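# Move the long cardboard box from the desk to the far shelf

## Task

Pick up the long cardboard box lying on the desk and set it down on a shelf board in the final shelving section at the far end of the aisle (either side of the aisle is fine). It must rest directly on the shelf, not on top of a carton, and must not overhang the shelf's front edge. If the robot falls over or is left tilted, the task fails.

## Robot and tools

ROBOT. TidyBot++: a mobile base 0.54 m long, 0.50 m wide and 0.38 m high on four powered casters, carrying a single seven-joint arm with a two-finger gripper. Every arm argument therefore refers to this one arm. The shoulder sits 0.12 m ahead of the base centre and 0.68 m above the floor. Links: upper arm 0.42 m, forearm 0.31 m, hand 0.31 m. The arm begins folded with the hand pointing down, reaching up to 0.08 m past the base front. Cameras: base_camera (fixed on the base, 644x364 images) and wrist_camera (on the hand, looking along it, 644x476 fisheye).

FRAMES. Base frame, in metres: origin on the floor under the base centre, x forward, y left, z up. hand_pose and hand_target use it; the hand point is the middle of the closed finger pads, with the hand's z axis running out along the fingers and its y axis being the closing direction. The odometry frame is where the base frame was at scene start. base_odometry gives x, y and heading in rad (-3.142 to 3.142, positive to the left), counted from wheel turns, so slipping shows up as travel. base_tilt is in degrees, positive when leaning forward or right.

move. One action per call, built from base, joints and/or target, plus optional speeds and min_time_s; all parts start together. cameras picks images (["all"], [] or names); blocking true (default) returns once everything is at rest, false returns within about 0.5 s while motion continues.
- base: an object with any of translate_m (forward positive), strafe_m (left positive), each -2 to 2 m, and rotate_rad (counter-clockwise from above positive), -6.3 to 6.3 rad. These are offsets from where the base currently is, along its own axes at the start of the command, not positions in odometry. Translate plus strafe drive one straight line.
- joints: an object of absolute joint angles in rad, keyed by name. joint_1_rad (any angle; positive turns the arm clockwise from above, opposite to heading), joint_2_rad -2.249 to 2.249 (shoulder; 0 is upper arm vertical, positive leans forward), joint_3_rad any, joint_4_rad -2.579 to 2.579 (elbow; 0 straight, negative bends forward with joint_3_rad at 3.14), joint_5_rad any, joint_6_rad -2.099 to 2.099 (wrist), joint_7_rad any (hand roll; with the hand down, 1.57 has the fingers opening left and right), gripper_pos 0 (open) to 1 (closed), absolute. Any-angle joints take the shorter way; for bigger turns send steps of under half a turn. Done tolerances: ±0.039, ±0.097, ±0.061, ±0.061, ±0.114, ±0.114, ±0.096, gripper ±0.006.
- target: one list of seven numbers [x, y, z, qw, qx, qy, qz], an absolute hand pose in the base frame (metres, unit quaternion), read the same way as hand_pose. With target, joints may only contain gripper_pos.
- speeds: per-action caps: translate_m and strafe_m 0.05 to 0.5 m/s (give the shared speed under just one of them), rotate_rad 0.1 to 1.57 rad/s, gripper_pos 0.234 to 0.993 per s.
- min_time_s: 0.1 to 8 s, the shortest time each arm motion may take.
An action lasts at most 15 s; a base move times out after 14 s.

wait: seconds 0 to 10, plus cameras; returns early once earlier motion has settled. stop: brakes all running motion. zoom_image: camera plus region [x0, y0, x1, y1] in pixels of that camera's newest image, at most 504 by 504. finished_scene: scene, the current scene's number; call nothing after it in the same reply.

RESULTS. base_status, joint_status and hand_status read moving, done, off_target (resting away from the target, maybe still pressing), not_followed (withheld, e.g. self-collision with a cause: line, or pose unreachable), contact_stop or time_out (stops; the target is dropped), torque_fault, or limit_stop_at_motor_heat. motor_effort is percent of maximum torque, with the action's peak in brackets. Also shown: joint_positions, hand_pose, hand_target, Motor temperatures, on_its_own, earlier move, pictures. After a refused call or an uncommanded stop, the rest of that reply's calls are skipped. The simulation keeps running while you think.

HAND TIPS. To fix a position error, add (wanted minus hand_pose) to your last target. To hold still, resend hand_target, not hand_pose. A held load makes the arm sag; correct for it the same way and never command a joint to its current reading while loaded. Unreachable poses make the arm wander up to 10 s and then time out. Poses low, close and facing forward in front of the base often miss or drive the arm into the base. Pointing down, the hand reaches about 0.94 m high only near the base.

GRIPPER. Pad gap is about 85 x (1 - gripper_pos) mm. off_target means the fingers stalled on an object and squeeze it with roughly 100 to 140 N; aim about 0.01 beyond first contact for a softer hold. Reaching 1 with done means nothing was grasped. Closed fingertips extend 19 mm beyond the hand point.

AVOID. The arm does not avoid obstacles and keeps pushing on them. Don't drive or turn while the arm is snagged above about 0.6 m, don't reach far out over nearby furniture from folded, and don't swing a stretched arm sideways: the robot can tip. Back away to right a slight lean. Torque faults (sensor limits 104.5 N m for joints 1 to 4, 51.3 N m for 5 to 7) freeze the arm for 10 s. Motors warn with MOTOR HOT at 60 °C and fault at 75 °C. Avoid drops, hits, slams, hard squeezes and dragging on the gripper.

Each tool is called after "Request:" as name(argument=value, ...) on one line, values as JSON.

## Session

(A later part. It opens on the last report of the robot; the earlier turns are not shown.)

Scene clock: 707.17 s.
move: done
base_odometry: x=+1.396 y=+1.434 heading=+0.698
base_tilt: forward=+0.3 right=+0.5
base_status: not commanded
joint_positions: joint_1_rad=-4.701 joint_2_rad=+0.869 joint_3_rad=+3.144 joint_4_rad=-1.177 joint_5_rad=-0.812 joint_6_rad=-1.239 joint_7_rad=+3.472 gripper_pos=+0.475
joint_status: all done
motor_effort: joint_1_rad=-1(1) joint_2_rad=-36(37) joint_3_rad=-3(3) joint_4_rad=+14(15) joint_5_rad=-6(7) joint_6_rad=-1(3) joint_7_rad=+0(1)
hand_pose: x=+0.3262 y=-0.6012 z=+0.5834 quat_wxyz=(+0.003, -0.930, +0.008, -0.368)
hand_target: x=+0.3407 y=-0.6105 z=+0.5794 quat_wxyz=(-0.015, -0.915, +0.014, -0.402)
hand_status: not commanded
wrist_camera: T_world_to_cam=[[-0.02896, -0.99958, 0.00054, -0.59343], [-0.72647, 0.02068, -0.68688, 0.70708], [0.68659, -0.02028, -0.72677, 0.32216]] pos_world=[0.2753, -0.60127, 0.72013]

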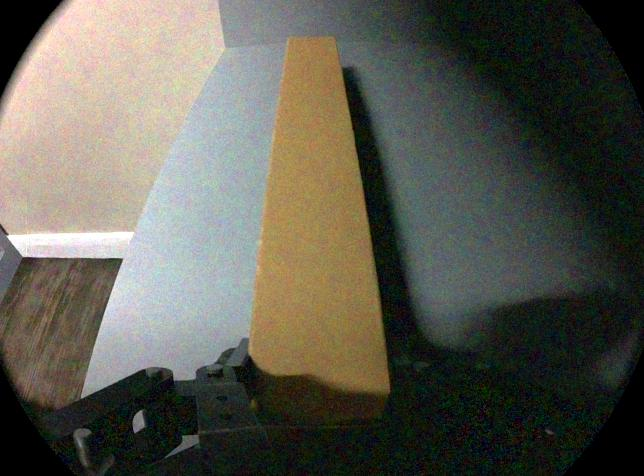

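Request:
move(joints={"joint_2_rad": 0.896, "joint_4_rad": -1.221, "joint_5_rad": -0.921, "joint_6_rad": -1.184, "joint_7_rad": 3.56}, min_time_s=2, cameras=["wrist_camera"])

Request:
move(joints={"joint_2_rad": 0.904, "joint_4_rad": -1.234, "joint_5_rad": -0.931, "joint_6_rad": -1.169, "joint_7_rad": 3.576}, min_time_s=2, cameras=["wrist_camera"])

Scene clock: 713.67 s.
move: done
base_odometry: x=+1.396 y=+1.434 heading=+0.698
base_tilt: forward=+0.3 right=+0.5
base_status: not commanded
joint_positions: joint_1_rad=-4.701 joint_2_rad=+0.874 joint_3_rad=+3.144 joint_4_rad=-1.189 joint_5_rad=-0.826 joint_6_rad=-1.226 joint_7_rad=+3.489 gripper_pos=+0.475
joint_status: all done
motor_effort: joint_1_rad=+0(1) joint_2_rad=-36(37) joint_3_rad=-3(3) joint_4_rad=+14(15) joint_5_rad=-6(6) joint_6_rad=-2(2) joint_7_rad=+0(1)
hand_pose: x=+0.3280 y=-0.6014 z=+0.5783 quat_wxyz=(+0.001, -0.928, +0.009, -0.372)
hand_target: x=+0.3411 y=-0.6103 z=+0.5716 quat_wxyz=(-0.016, -0.915, +0.017, -0.403)
hand_status: not commanded
wrist_camera: T_world_to_cam=[[-0.03199, -0.99948, 0.00309, -0.59394], [-0.72099, 0.02093, -0.69263, 0.70654], [0.6922, -0.02439, -0.72129, 0.30977]] pos_world=[0.27599, -0.60087, 0.71464]

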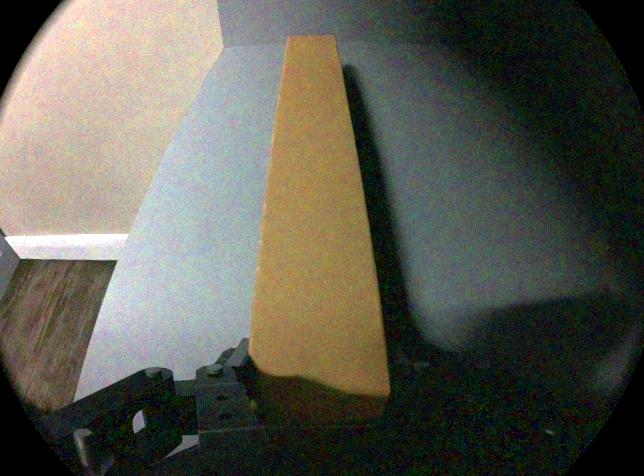

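Scene clock: 715.97 s.
move: done
base_odometry: x=+1.396 y=+1.434 heading=+0.698
base_tilt: forward=+0.3 right=+0.5
base_status: not commanded
joint_positions: joint_1_rad=-4.701 joint_2_rad=+0.876 joint_3_rad=+3.144 joint_4_rad=-1.198 joint_5_rad=-0.840 joint_6_rad=-1.215 joint_7_rad=+3.505 gripper_pos=+0.475
joint_status: all done
motor_effort: joint_1_rad=-1(1) joint_2_rad=-34(37) joint_3_rad=-2(3) joint_4_rad=+13(14) joint_5_rad=-4(6) joint_6_rad=-1(3) joint_7_rad=-1(1)
hand_pose: x=+0.3299 y=-0.6022 z=+0.5764 quat_wxyz=(-0.003, -0.927, +0.008, -0.376)
hand_target: x=+0.3414 y=-0.6099 z=+0.5637 quat_wxyz=(-0.016, -0.915, +0.019, -0.404)
hand_status: not commanded
wrist_camera: T_world_to_cam=[[-0.0339, -0.99938, 0.01, -0.59803], [-0.71513, 0.01726, -0.69878, 0.70607], [0.69817, -0.03084, -0.71527, 0.29774]] pos_world=[0.27678, -0.60066, 0.71233]

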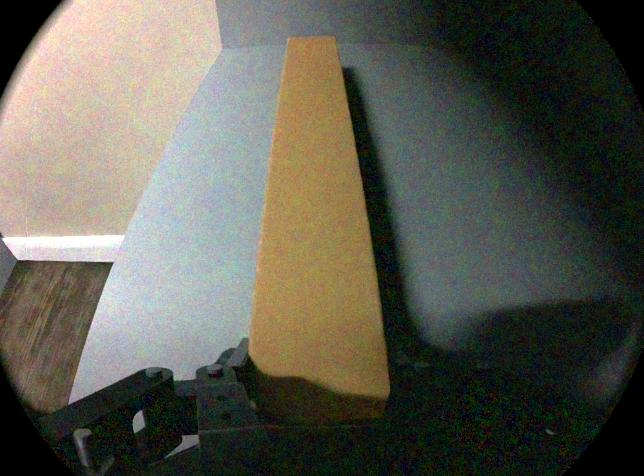

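Request:
move(joints={"gripper_pos": 0.40}, speeds={"gripper_pos": 0.234}, cameras=["wrist_camera"])

Scene clock: 723.63 s.
move: done
base_odometry: x=+1.396 y=+1.434 heading=+0.698
base_tilt: forward=+0.3 right=+0.5
base_status: not commanded
joint_positions: joint_1_rad=-4.701 joint_2_rad=+0.884 joint_3_rad=+3.144 joint_4_rad=-1.202 joint_5_rad=-0.841 joint_6_rad=-1.209 joint_7_rad=+3.505 gripper_pos=+0.399
joint_status: all done
motor_effort: joint_1_rad=+0(1) joint_2_rad=-36(36) joint_3_rad=-3(3) joint_4_rad=+13(14) joint_5_rad=-4(5) joint_6_rad=-2(2) joint_7_rad=+0(1)
hand_pose: x=+0.3295 y=-0.6022 z=+0.5704 quat_wxyz=(-0.001, -0.927, +0.012, -0.375)
hand_target: x=+0.3414 y=-0.6099 z=+0.5637 quat_wxyz=(-0.016, -0.915, +0.019, -0.404)
hand_status: not commanded
wrist_camera: T_world_to_cam=[[-0.03864, -0.99925, 0.00345, -0.59257], [-0.71599, 0.02528, -0.69766, 0.70609], [0.69704, -0.02943, -0.71642, 0.29562]] pos_world=[0.27659, -0.60127, 0.70644]

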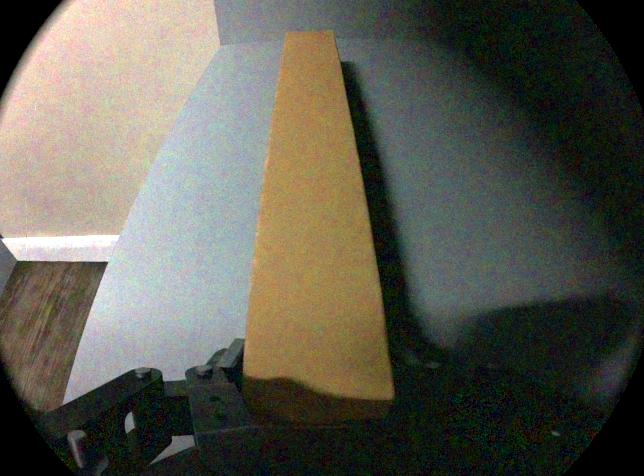

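Request:
move(joints={"gripper_pos": 0.0}, speeds={"gripper_pos": 0.3}, cameras=["wrist_camera"])

Scene clock: 734.50 s.
move: done
base_odometry: x=+1.396 y=+1.434 heading=+0.698
base_tilt: forward=+0.3 right=+0.6
base_status: not commanded
joint_positions: joint_1_rad=-4.701 joint_2_rad=+0.884 joint_3_rad=+3.144 joint_4_rad=-1.202 joint_5_rad=-0.841 joint_6_rad=-1.209 joint_7_rad=+3.505 gripper_pos=+0.000
joint_status: all done
motor_effort: joint_1_rad=-1(1) joint_2_rad=-36(36) joint_3_rad=-3(3) joint_4_rad=+13(14) joint_5_rad=-4(6) joint_6_rad=-2(2) joint_7_rad=+0(1)
hand_pose: x=+0.3295 y=-0.6020 z=+0.5703 quat_wxyz=(+0.000, -0.927, +0.012, -0.375)
hand_target: x=+0.3414 y=-0.6099 z=+0.5637 quat_wxyz=(-0.016, -0.915, +0.019, -0.404)
hand_status: not commanded
wrist_camera: T_world_to_cam=[[-0.03865, -0.99925, 0.00317, -0.59227], [-0.71598, 0.02548, -0.69765, 0.70613], [0.69705, -0.02923, -0.71643, 0.29567]] pos_world=[0.27659, -0.60117, 0.70634]

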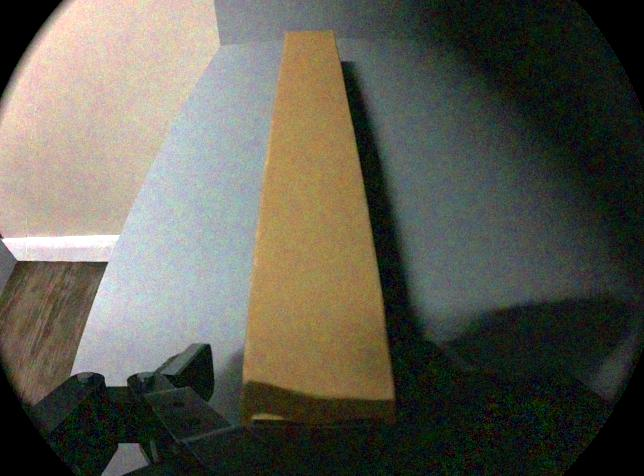

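Request:
move(joints={"joint_2_rad": 0.818, "joint_4_rad": -1.072, "joint_5_rad": -0.72, "joint_6_rad": -1.373, "joint_7_rad": 3.32}, min_time_s=4, cameras=["wrist_camera"])

Scene clock: 740.97 s.
move: done
base_odometry: x=+1.396 y=+1.434 heading=+0.698
base_tilt: forward=+0.3 right=+0.5
base_status: not commanded
joint_positions: joint_1_rad=-4.701 joint_2_rad=+0.857 joint_3_rad=+3.144 joint_4_rad=-1.109 joint_5_rad=-0.803 joint_6_rad=-1.325 joint_7_rad=+3.392 gripper_pos=+0.000
joint_status: all done
motor_effort: joint_1_rad=-1(1) joint_2_rad=-36(37) joint_3_rad=-3(3) joint_4_rad=+14(15) joint_5_rad=-5(7) joint_6_rad=-1(3) joint_7_rad=+0(2)
hand_pose: x=+0.3300 y=-0.6000 z=+0.6133 quat_wxyz=(+0.020, -0.926, +0.013, -0.376)
hand_target: x=+0.3131 y=-0.5945 z=+0.6340 quat_wxyz=(+0.024, -0.938, +0.013, -0.344)
hand_status: not commanded
wrist_camera: T_world_to_cam=[[-0.02644, -0.99901, -0.03574, -0.57032], [-0.71454, 0.04389, -0.69822, 0.74734], [0.69909, 0.00708, -0.715, 0.34637]] pos_world=[0.27678, -0.60501, 0.74907]

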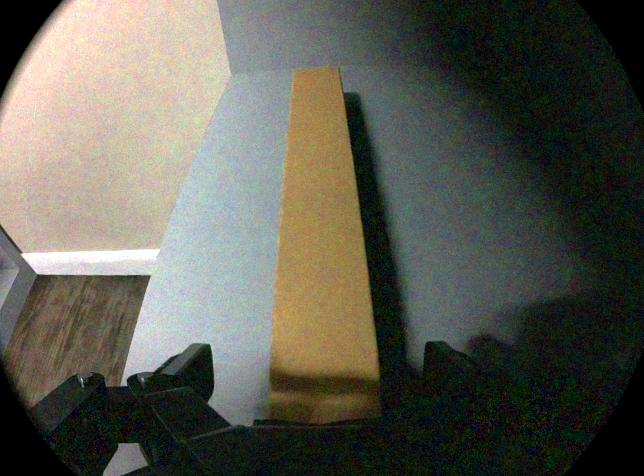

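Request:
move(joints={"joint_2_rad": 0.765, "joint_4_rad": -1.06}, min_time_s=3, cameras=["wrist_camera"])

Scene clock: 746.67 s.
move: done
base_odometry: x=+1.396 y=+1.434 heading=+0.698
base_tilt: forward=+0.3 right=+0.5
base_status: not commanded
joint_positions: joint_1_rad=-4.701 joint_2_rad=+0.805 joint_3_rad=+3.144 joint_4_rad=-1.098 joint_5_rad=-0.803 joint_6_rad=-1.327 joint_7_rad=+3.392 gripper_pos=+0.000
joint_status: all done
motor_effort: joint_1_rad=-1(1) joint_2_rad=-36(37) joint_3_rad=-3(3) joint_4_rad=+14(15) joint_5_rad=-5(6) joint_6_rad=-1(2) joint_7_rad=+0(1)
hand_pose: x=+0.3300 y=-0.6059 z=+0.6481 quat_wxyz=(-0.009, -0.927, +0.001, -0.376)
hand_target: x=+0.3130 y=-0.6000 z=+0.6690 quat_wxyz=(-0.007, -0.939, +0.002, -0.344)
hand_status: not commanded
wrist_camera: T_world_to_cam=[[-0.02561, -0.99932, 0.02664, -0.61583], [-0.71503, -0.00031, -0.69909, 0.74582], [0.69862, -0.03695, -0.71454, 0.34459]] pos_world=[0.27678, -0.60245, 0.78402]

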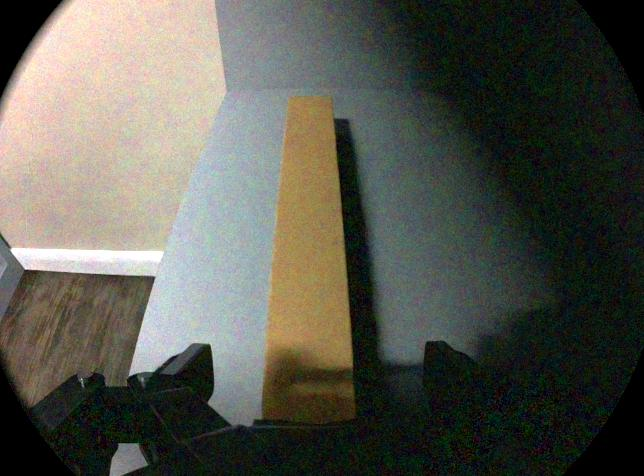

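Request:
move(joints={"joint_1_rad": 1.585, "joint_2_rad": 0.45, "joint_4_rad": -1.64, "joint_5_rad": -0.95, "joint_6_rad": -1.15, "joint_7_rad": 3.6}, min_time_s=4, cameras=["wrist_camera"])

Request:
move(joints={"joint_1_rad": 1.585, "joint_2_rad": 0.0, "joint_4_rad": -2.3, "joint_5_rad": -0.95, "joint_6_rad": -1.0, "joint_7_rad": 3.75}, min_time_s=4, cameras=["wrist_camera"])

Scene clock: 774.07 s.
Motor temperatures (°C): [36 36 33 31 44 43 48]
move: done
base_odometry: x=+1.396 y=+1.434 heading=+0.698
base_tilt: forward=+0.3 right=+0.5
base_status: not commanded
joint_positions: joint_1_rad=-4.701 joint_2_rad=+0.482 joint_3_rad=+3.144 joint_4_rad=-1.609 joint_5_rad=-0.854 joint_6_rad=-1.191 joint_7_rad=+3.528 gripper_pos=+0.000
joint_status: all done
motor_effort: joint_1_rad=-1(2) joint_2_rad=-27(40) joint_3_rad=-2(3) joint_4_rad=+13(17) joint_5_rad=-5(7) joint_6_rad=-2(3) joint_7_rad=+0(2)
hand_pose: x=+0.3321 y=-0.4762 z=+0.6762 quat_wxyz=(-0.011, -0.926, +0.009, -0.378)
hand_target: x=+0.3444 y=-0.4877 z=+0.6984 quat_wxyz=(-0.053, -0.912, +0.006, -0.407)
hand_status: not commanded
wrist_camera: T_world_to_cam=[[-0.0408, -0.99885, 0.02505, -0.48069], [-0.71225, 0.01149, -0.70183, 0.77361], [0.70073, -0.04648, -0.71191, 0.36092]] pos_world=[0.27849, -0.47225, 0.81192]

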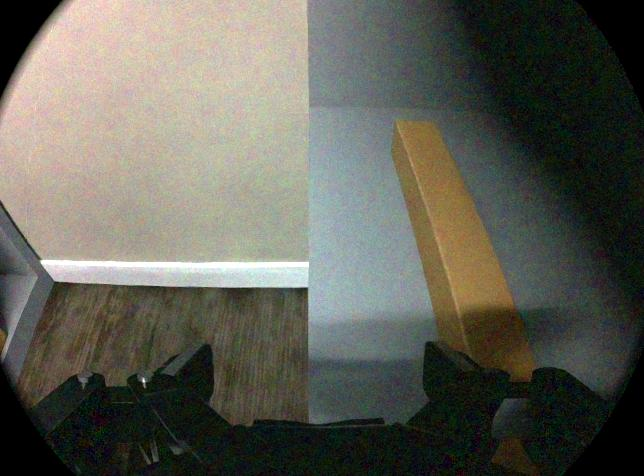

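Scene clock: 778.37 s.
move: done
base_odometry: x=+1.396 y=+1.434 heading=+0.698
base_tilt: forward=+0.3 right=+0.5
base_status: not commanded
joint_positions: joint_1_rad=-4.701 joint_2_rad=+0.020 joint_3_rad=+3.144 joint_4_rad=-2.272 joint_5_rad=-0.858 joint_6_rad=-1.041 joint_7_rad=+3.678 gripper_pos=+0.000
joint_status: all done
motor_effort: joint_1_rad=-1(2) joint_2_rad=-11(28) joint_3_rad=+0(2) joint_4_rad=+11(14) joint_5_rad=-3(6) joint_6_rad=-2(4) joint_7_rad=+0(1)
hand_pose: x=+0.3202 y=-0.2494 z=+0.6593 quat_wxyz=(-0.008, -0.937, +0.001, -0.348)
hand_target: x=+0.3296 y=-0.2615 z=+0.6676 quat_wxyz=(-0.045, -0.929, +0.005, -0.368)
hand_status: not commanded
wrist_camera: T_world_to_cam=[[-0.02352, -0.99939, 0.02575, -0.26027], [-0.75574, 0.00092, -0.65487, 0.73096], [0.65445, -0.03486, -0.7553, 0.41402]] pos_world=[0.27533, -0.24635, 0.79809]

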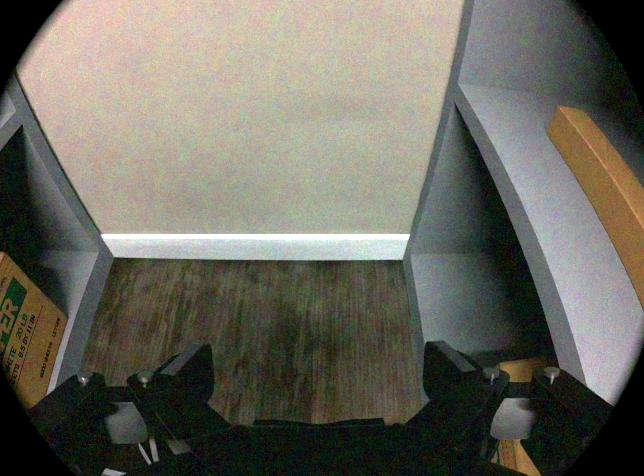

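Request:
move(base={"rotate_rad": -0.016}, joints={"joint_2_rad": -0.1, "joint_4_rad": -2.1, "joint_6_rad": -1.2}, cameras=[])

Request:
move(base={"translate_m": -0.9}, cameras=["all"])

Scene clock: 787.47 s.
move: done
base_odometry: x=+1.396 y=+1.434 heading=+0.682
base_tilt: forward=+0.3 right=+0.5
base_status: done
joint_positions: joint_1_rad=-4.701 joint_2_rad=-0.084 joint_3_rad=+3.144 joint_4_rad=-2.132 joint_5_rad=-0.861 joint_6_rad=-1.154 joint_7_rad=+3.678 gripper_pos=+0.000
joint_status: all done
motor_effort: joint_1_rad=-1(2) joint_2_rad=-10(12) joint_3_rad=+0(1) joint_4_rad=+14(14) joint_5_rad=-5(5) joint_6_rad=+0(3) joint_7_rad=+0(1)
hand_pose: x=+0.3325 y=-0.2738 z=+0.7345 quat_wxyz=(-0.076, -0.924, -0.061, -0.370)
hand_target: x=+0.3523 y=-0.2796 z=+0.7695 quat_wxyz=(-0.104, -0.902, -0.090, -0.409)
hand_status: not commanded

Scene clock: 790.30 s.
move: done
base_odometry: x=+0.697 y=+0.866 heading=+0.683
base_tilt: forward=+0.3 right=+0.5
base_status: done
joint_positions: joint_1_rad=-4.701 joint_2_rad=-0.086 joint_3_rad=+3.143 joint_4_rad=-2.132 joint_5_rad=-0.862 joint_6_rad=-1.157 joint_7_rad=+3.678 gripper_pos=+0.000
joint_status: not commanded
motor_effort: joint_1_rad=+0(2) joint_2_rad=-10(11) joint_3_rad=+1(2) joint_4_rad=+14(15) joint_5_rad=-4(6) joint_6_rad=-1(2) joint_7_rad=+0(1)
hand_pose: x=+0.3330 y=-0.2730 z=+0.7353 quat_wxyz=(-0.076, -0.924, -0.061, -0.371)
hand_target: x=+0.3523 y=-0.2796 z=+0.7695 quat_wxyz=(-0.104, -0.902, -0.090, -0.409)
hand_status: not commanded
pictures: base_camera, wrist_camera
wrist_camera: T_world_to_cam=[[0.04085, -0.97962, 0.19665, -0.42729], [-0.71616, -0.16595, -0.67792, 0.74854], [0.69674, -0.11314, -0.70835, 0.39227]] pos_world=[0.28022, -0.24998, 0.86933]

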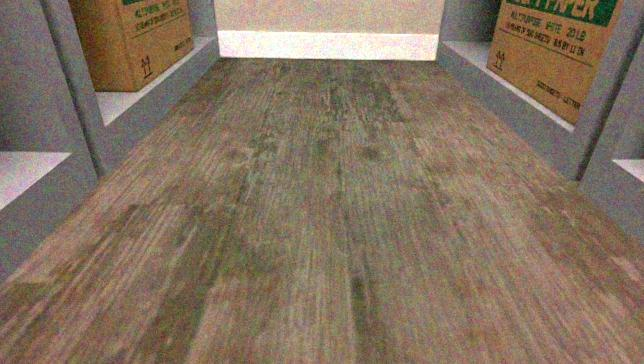

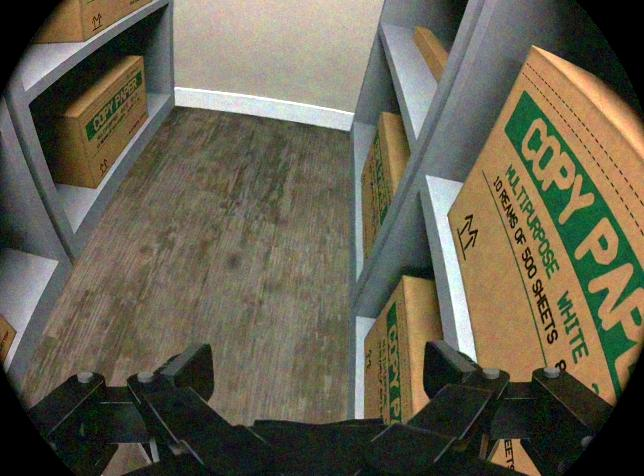

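Request:
move(joints={"joint_1_rad": 0.4, "joint_2_rad": -0.382, "joint_3_rad": 3.1416, "joint_4_rad": -1.54, "joint_5_rad": 0.0, "joint_6_rad": -0.9, "joint_7_rad": 1.5708}, min_time_s=3, cameras=["wrist_camera"])

Scene clock: 798.13 s.
move: done
base_odometry: x=+0.697 y=+0.866 heading=+0.683
base_tilt: forward=+0.3 right=+0.5
base_status: not commanded
joint_positions: joint_1_rad=-5.868 joint_2_rad=-0.369 joint_3_rad=+3.143 joint_4_rad=-1.579 joint_5_rad=-0.081 joint_6_rad=-0.958 joint_7_rad=+1.645 gripper_pos=+0.000
joint_status: all done
motor_effort: joint_1_rad=-1(2) joint_2_rad=-6(11) joint_3_rad=+0(2) joint_4_rad=+19(19) joint_5_rad=+1(6) joint_6_rad=+8(9) joint_7_rad=+0(2)
hand_pose: x=+0.4931 y=-0.1420 z=+1.0111 quat_wxyz=(-0.074, -0.869, +0.156, -0.463)
hand_target: x=+0.4937 y=-0.1569 z=+1.0526 quat_wxyz=(-0.102, -0.840, +0.170, -0.505)
hand_status: not commanded
wrist_camera: T_world_to_cam=[[-0.35727, -0.93397, -0.00756, 0.04966], [-0.51853, 0.20508, -0.8301, 1.18108], [0.77684, -0.29265, -0.55756, 0.27353]] pos_world=[0.41768, -0.11578, 1.1333]

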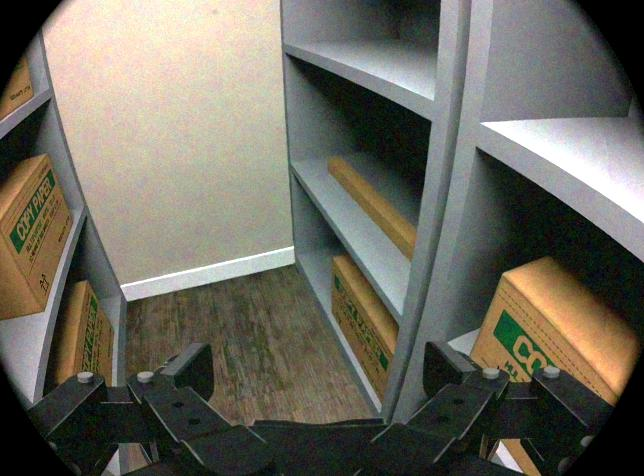

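Request:
move(base={"translate_m": 0.75, "strafe_m": 0.05}, cameras=[])

Request:
move(joints={"joint_1_rad": 1.45, "joint_2_rad": -0.382, "joint_3_rad": 3.1416, "joint_4_rad": -2.514, "joint_5_rad": 0.0, "joint_6_rad": 0.1, "joint_7_rad": 1.5708}, min_time_s=3, cameras=["all"])

Scene clock: 822.07 s.
move: done
base_odometry: x=+1.248 y=+1.378 heading=+0.683
base_tilt: forward=+0.3 right=+0.5
base_status: done
joint_positions: joint_1_rad=-5.871 joint_2_rad=-0.376 joint_3_rad=+3.143 joint_4_rad=-1.578 joint_5_rad=-0.074 joint_6_rad=-0.953 joint_7_rad=+1.642 gripper_pos=+0.000
joint_status: not commanded
motor_effort: joint_1_rad=+0(1) joint_2_rad=-5(8) joint_3_rad=+1(2) joint_4_rad=+19(19) joint_5_rad=+0(1) joint_6_rad=+9(10) joint_7_rad=-1(1)
hand_pose: x=+0.4915 y=-0.1419 z=+1.0157 quat_wxyz=(-0.078, -0.866, +0.155, -0.468)
hand_target: x=+0.4937 y=-0.1569 z=+1.0526 quat_wxyz=(-0.102, -0.840, +0.170, -0.505)
hand_status: not commanded

Scene clock: 825.67 s.
move: done
base_odometry: x=+1.248 y=+1.378 heading=+0.683
base_tilt: forward=+0.3 right=+0.5
base_status: not commanded
joint_positions: joint_1_rad=-4.848 joint_2_rad=-0.376 joint_3_rad=+3.143 joint_4_rad=-2.482 joint_5_rad=-0.074 joint_6_rad=+0.040 joint_7_rad=+1.642 gripper_pos=+0.000
joint_status: all done
motor_effort: joint_1_rad=-1(2) joint_2_rad=-4(7) joint_3_rad=+0(1) joint_4_rad=+18(21) joint_5_rad=+0(2) joint_6_rad=+9(11) joint_7_rad=-1(2)
hand_pose: x=+0.1714 y=-0.3865 z=+0.7653 quat_wxyz=(-0.338, -0.645, +0.567, -0.386)
hand_target: x=+0.1671 y=-0.3851 z=+0.7664 quat_wxyz=(-0.349, -0.636, +0.564, -0.394)
hand_status: not commanded
pictures: base_camera, wrist_camera
wrist_camera: T_world_to_cam=[[-0.99384, -0.11077, 0.004, 0.12289], [-0.0558, 0.46882, -0.88153, 0.92241], [0.09577, -0.87632, -0.47212, 0.14057]] pos_world=[0.16014, -0.29565, 0.879]

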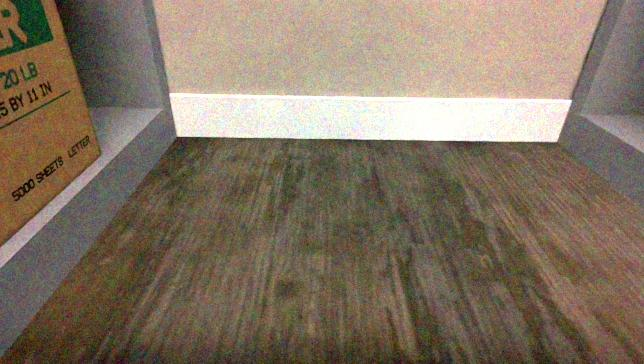

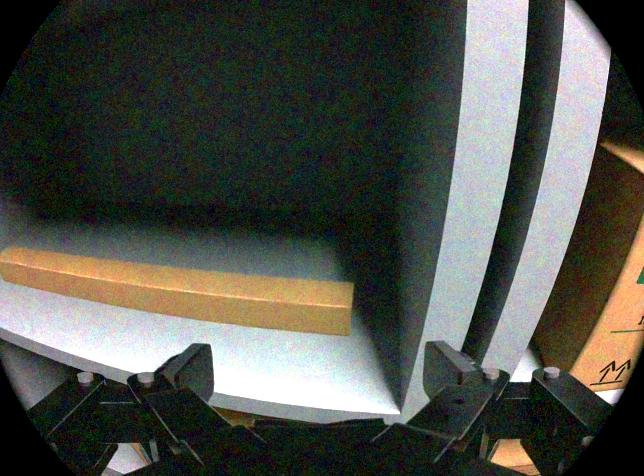

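Request:
move(base={"translate_m": -0.3, "strafe_m": -0.05}, joints={"joint_1_rad": 0.0, "joint_2_rad": 0.0, "joint_3_rad": 3.1416, "joint_4_rad": -2.0, "joint_5_rad": 0.5, "joint_6_rad": -1.0, "joint_7_rad": 1.0}, min_time_s=3, cameras=[])

Request:
move(joints={"joint_1_rad": -1.585, "joint_2_rad": 0.165, "joint_3_rad": 3.1416, "joint_4_rad": -2.177, "joint_5_rad": 1.02, "joint_6_rad": -1.014, "joint_7_rad": -0.644}, min_time_s=4, cameras=["all"])

Scene clock: 883.57 s.
move: done
base_odometry: x=+1.047 y=+1.150 heading=+0.683
base_tilt: forward=+0.3 right=+0.5
base_status: done
joint_positions: joint_1_rad=-6.269 joint_2_rad=-0.016 joint_3_rad=+3.144 joint_4_rad=-2.039 joint_5_rad=+0.411 joint_6_rad=-0.957 joint_7_rad=+1.073 gripper_pos=+0.000
joint_status: all done
motor_effort: joint_1_rad=-1(2) joint_2_rad=-13(13) joint_3_rad=+0(2) joint_4_rad=+15(18) joint_5_rad=+4(4) joint_6_rad=+2(10) joint_7_rad=+0(2)
hand_pose: x=+0.4528 y=-0.1060 z=+0.6769 quat_wxyz=(-0.152, -0.970, +0.148, -0.119)
hand_target: x=+0.4621 y=-0.1243 z=+0.6926 quat_wxyz=(-0.189, -0.961, +0.158, -0.127)
hand_status: not commanded

Scene clock: 888.20 s.
move: off_target
base_odometry: x=+1.047 y=+1.150 heading=+0.683
base_tilt: forward=+0.3 right=+0.5
base_status: not commanded
joint_positions: joint_1_rad=-7.817 joint_2_rad=+0.147 joint_3_rad=+3.155 joint_4_rad=-2.188 joint_5_rad=+0.894 joint_6_rad=-1.035 joint_7_rad=-0.578 gripper_pos=+0.000
joint_status: joint_1_rad off_target (ended at -7.817, target -7.868); joint_5_rad off_target (ended at +0.895, target +1.020); the others done
motor_effort: joint_1_rad=-6(6) joint_2_rad=-14(16) joint_3_rad=-4(5) joint_4_rad=+19(19) joint_5_rad=+8(9) joint_6_rad=+7(7) joint_7_rad=+0(1)
hand_pose: x=+0.3406 y=+0.2768 z=+0.6499 quat_wxyz=(-0.009, -0.932, +0.028, -0.360)
hand_target: x=+0.3385 y=+0.3190 z=+0.6637 quat_wxyz=(+0.036, -0.918, -0.017, -0.394)
hand_status: not commanded
pictures: base_camera, wrist_camera
wrist_camera: T_world_to_cam=[[-0.07404, -0.99722, 0.00863, 0.29408], [-0.73711, 0.0489, -0.674, 0.73259], [0.6717, -0.05626, -0.73868, 0.40125]] pos_world=[0.29225, 0.28002, 0.78762]

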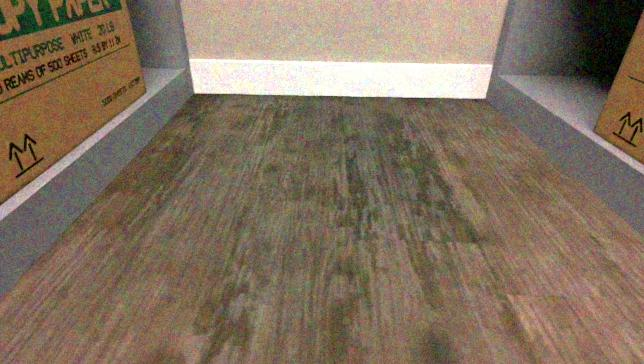

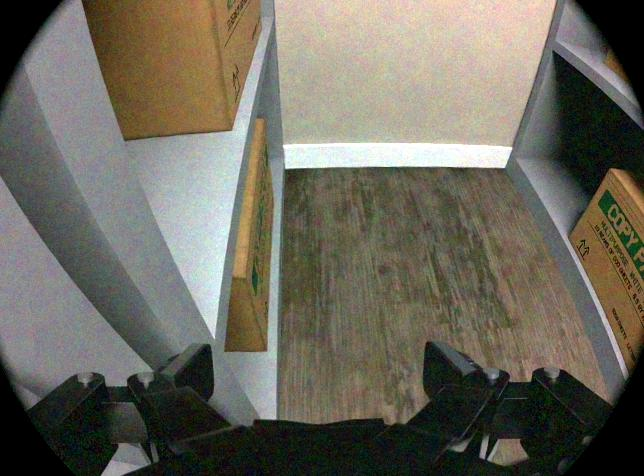

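Request:
move(joints={"joint_1_rad": -1.2}, min_time_s=1, cameras=[])

Request:
move(base={"strafe_m": -0.09}, cameras=[])

Request:
move(joints={"joint_1_rad": -1.585}, min_time_s=2, cameras=["all"])

Scene clock: 893.63 s.
move: done
base_odometry: x=+1.047 y=+1.150 heading=+0.683
base_tilt: forward=+0.3 right=+0.5
base_status: not commanded
joint_positions: joint_1_rad=-7.497 joint_2_rad=+0.149 joint_3_rad=+3.142 joint_4_rad=-2.185 joint_5_rad=+0.931 joint_6_rad=-1.022 joint_7_rad=-0.579 gripper_pos=+0.000
joint_status: all done
motor_effort: joint_1_rad=-1(6) joint_2_rad=-15(15) joint_3_rad=+0(4) joint_4_rad=+11(19) joint_5_rad=+5(10) joint_6_rad=-3(7) joint_7_rad=-1(1)
hand_pose: x=+0.4213 y=+0.2040 z=+0.6535 quat_wxyz=(-0.056, -0.916, +0.156, -0.364)
hand_target: x=+0.4422 y=+0.2133 z=+0.6637 quat_wxyz=(-0.040, -0.905, +0.159, -0.394)
hand_status: not commanded

Scene clock: 894.77 s.
move: done
base_odometry: x=+1.104 y=+1.080 heading=+0.683
base_tilt: forward=+0.3 right=+0.5
base_status: done
joint_positions: joint_1_rad=-7.491 joint_2_rad=+0.157 joint_3_rad=+3.142 joint_4_rad=-2.185 joint_5_rad=+0.932 joint_6_rad=-1.022 joint_7_rad=-0.579 gripper_pos=+0.000
joint_status: not commanded
motor_effort: joint_1_rad=-1(2) joint_2_rad=-15(17) joint_3_rad=+0(2) joint_4_rad=+11(13) joint_5_rad=+5(7) joint_6_rad=-3(4) joint_7_rad=+0(1)
hand_pose: x=+0.4226 y=+0.2021 z=+0.6512 quat_wxyz=(-0.061, -0.916, +0.157, -0.363)
hand_target: x=+0.4422 y=+0.2133 z=+0.6637 quat_wxyz=(-0.040, -0.905, +0.159, -0.394)
hand_status: not commanded

Scene clock: 897.07 s.
move: done
base_odometry: x=+1.104 y=+1.080 heading=+0.683
base_tilt: forward=+0.3 right=+0.5
base_status: not commanded
joint_positions: joint_1_rad=-7.856 joint_2_rad=+0.157 joint_3_rad=+3.142 joint_4_rad=-2.185 joint_5_rad=+0.932 joint_6_rad=-1.022 joint_7_rad=-0.579 gripper_pos=+0.000
joint_status: all done
motor_effort: joint_1_rad=-1(2) joint_2_rad=-15(15) joint_3_rad=+0(1) joint_4_rad=+11(11) joint_5_rad=+6(6) joint_6_rad=-3(3) joint_7_rad=+0(1)
hand_pose: x=+0.3305 y=+0.2971 z=+0.6512 quat_wxyz=(+0.006, -0.930, -0.011, -0.368)
hand_target: x=+0.3385 y=+0.3190 z=+0.6637 quat_wxyz=(+0.036, -0.918, -0.017, -0.394)
hand_status: not commanded
pictures: base_camera, wrist_camera
wrist_camera: T_world_to_cam=[[0.00934, -0.99992, 0.00831, 0.28697], [-0.72641, -0.0125, -0.68715, 0.74827], [0.6872, 0.00038, -0.72647, 0.38011]] pos_world=[0.27966, 0.29615, 0.78793]

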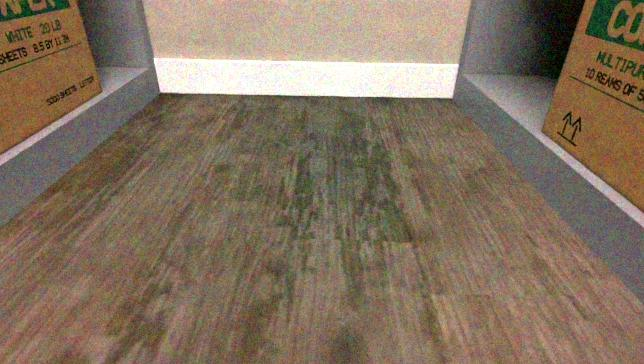

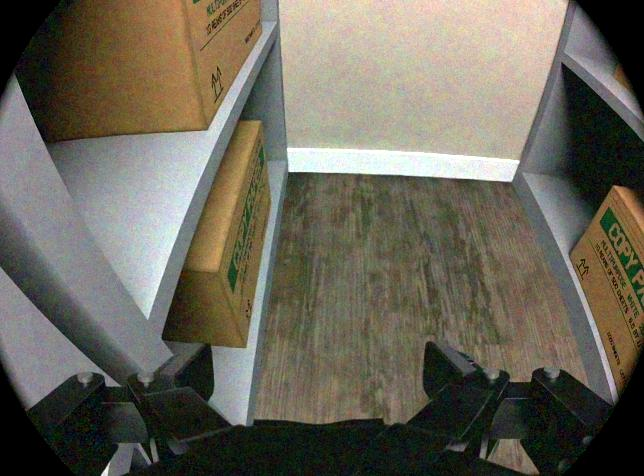

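Request:
move(base={"strafe_m": 0.08}, joints={"joint_1_rad": 0.0, "joint_2_rad": -0.1, "joint_3_rad": 3.1416, "joint_4_rad": -1.2, "joint_5_rad": 0.0, "joint_6_rad": -1.5, "joint_7_rad": 1.57}, min_time_s=3, cameras=[])

Request:
move(joints={"joint_1_rad": 1.585, "joint_2_rad": 0.08, "joint_3_rad": 3.1416, "joint_4_rad": -0.86, "joint_5_rad": -0.93, "joint_6_rad": -2.02, "joint_7_rad": 2.79}, min_time_s=4, cameras=["all"])

Scene clock: 905.83 s.
move: done
base_odometry: x=+1.053 y=+1.142 heading=+0.683
base_tilt: forward=+0.3 right=+0.5
base_status: done
joint_positions: joint_1_rad=-6.298 joint_2_rad=-0.082 joint_3_rad=+3.141 joint_4_rad=-1.238 joint_5_rad=+0.080 joint_6_rad=-1.458 joint_7_rad=+1.497 gripper_pos=+0.000
joint_status: all done
motor_effort: joint_1_rad=+0(2) joint_2_rad=-13(18) joint_3_rad=+0(3) joint_4_rad=+17(18) joint_5_rad=+1(12) joint_6_rad=+5(7) joint_7_rad=-1(2)
hand_pose: x=+0.5287 y=-0.0170 z=+0.9596 quat_wxyz=(-0.028, -0.964, +0.034, -0.262)
hand_target: x=+0.5176 y=+0.0014 z=+0.9763 quat_wxyz=(+0.000, -0.964, +0.000, -0.268)
hand_status: not commanded

Scene clock: 910.13 s.
move: done
base_odometry: x=+1.053 y=+1.142 heading=+0.683
base_tilt: forward=+0.3 right=+0.5
base_status: not commanded
joint_positions: joint_1_rad=-4.712 joint_2_rad=+0.064 joint_3_rad=+3.141 joint_4_rad=-0.897 joint_5_rad=-0.833 joint_6_rad=-1.978 joint_7_rad=+2.715 gripper_pos=+0.000
joint_status: all done
motor_effort: joint_1_rad=-1(2) joint_2_rad=-14(15) joint_3_rad=+0(1) joint_4_rad=+13(18) joint_5_rad=-4(5) joint_6_rad=+4(6) joint_7_rad=+0(1)
hand_pose: x=+0.3320 y=-0.2933 z=+1.0538 quat_wxyz=(-0.016, -0.931, +0.000, -0.365)
hand_target: x=+0.3410 y=-0.2802 z=+1.0718 quat_wxyz=(-0.015, -0.917, -0.065, -0.393)
hand_status: not commanded
pictures: base_camera, wrist_camera
wrist_camera: T_world_to_cam=[[-0.02732, -0.99879, 0.04079, -0.32845], [-0.73152, -0.00783, -0.68178, 1.01603], [0.68128, -0.04846, -0.73042, 0.66371]] pos_world=[0.2821, -0.28793, 1.19089]

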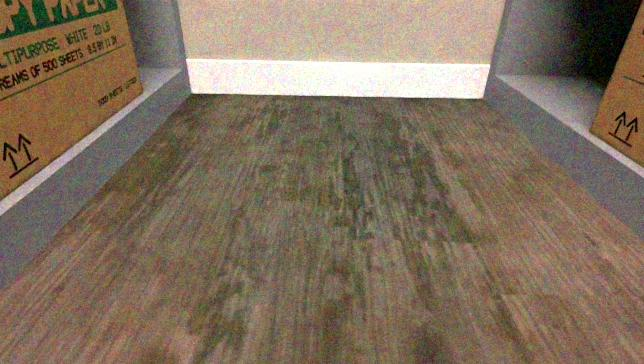

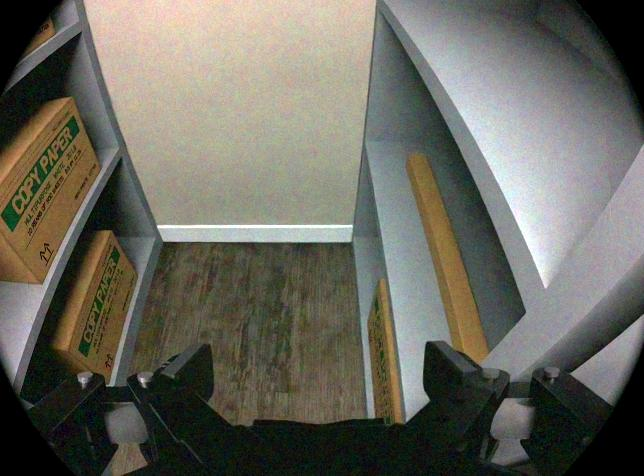

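Request:
finished_scene(scene=1)

The scene is finished: the task was done.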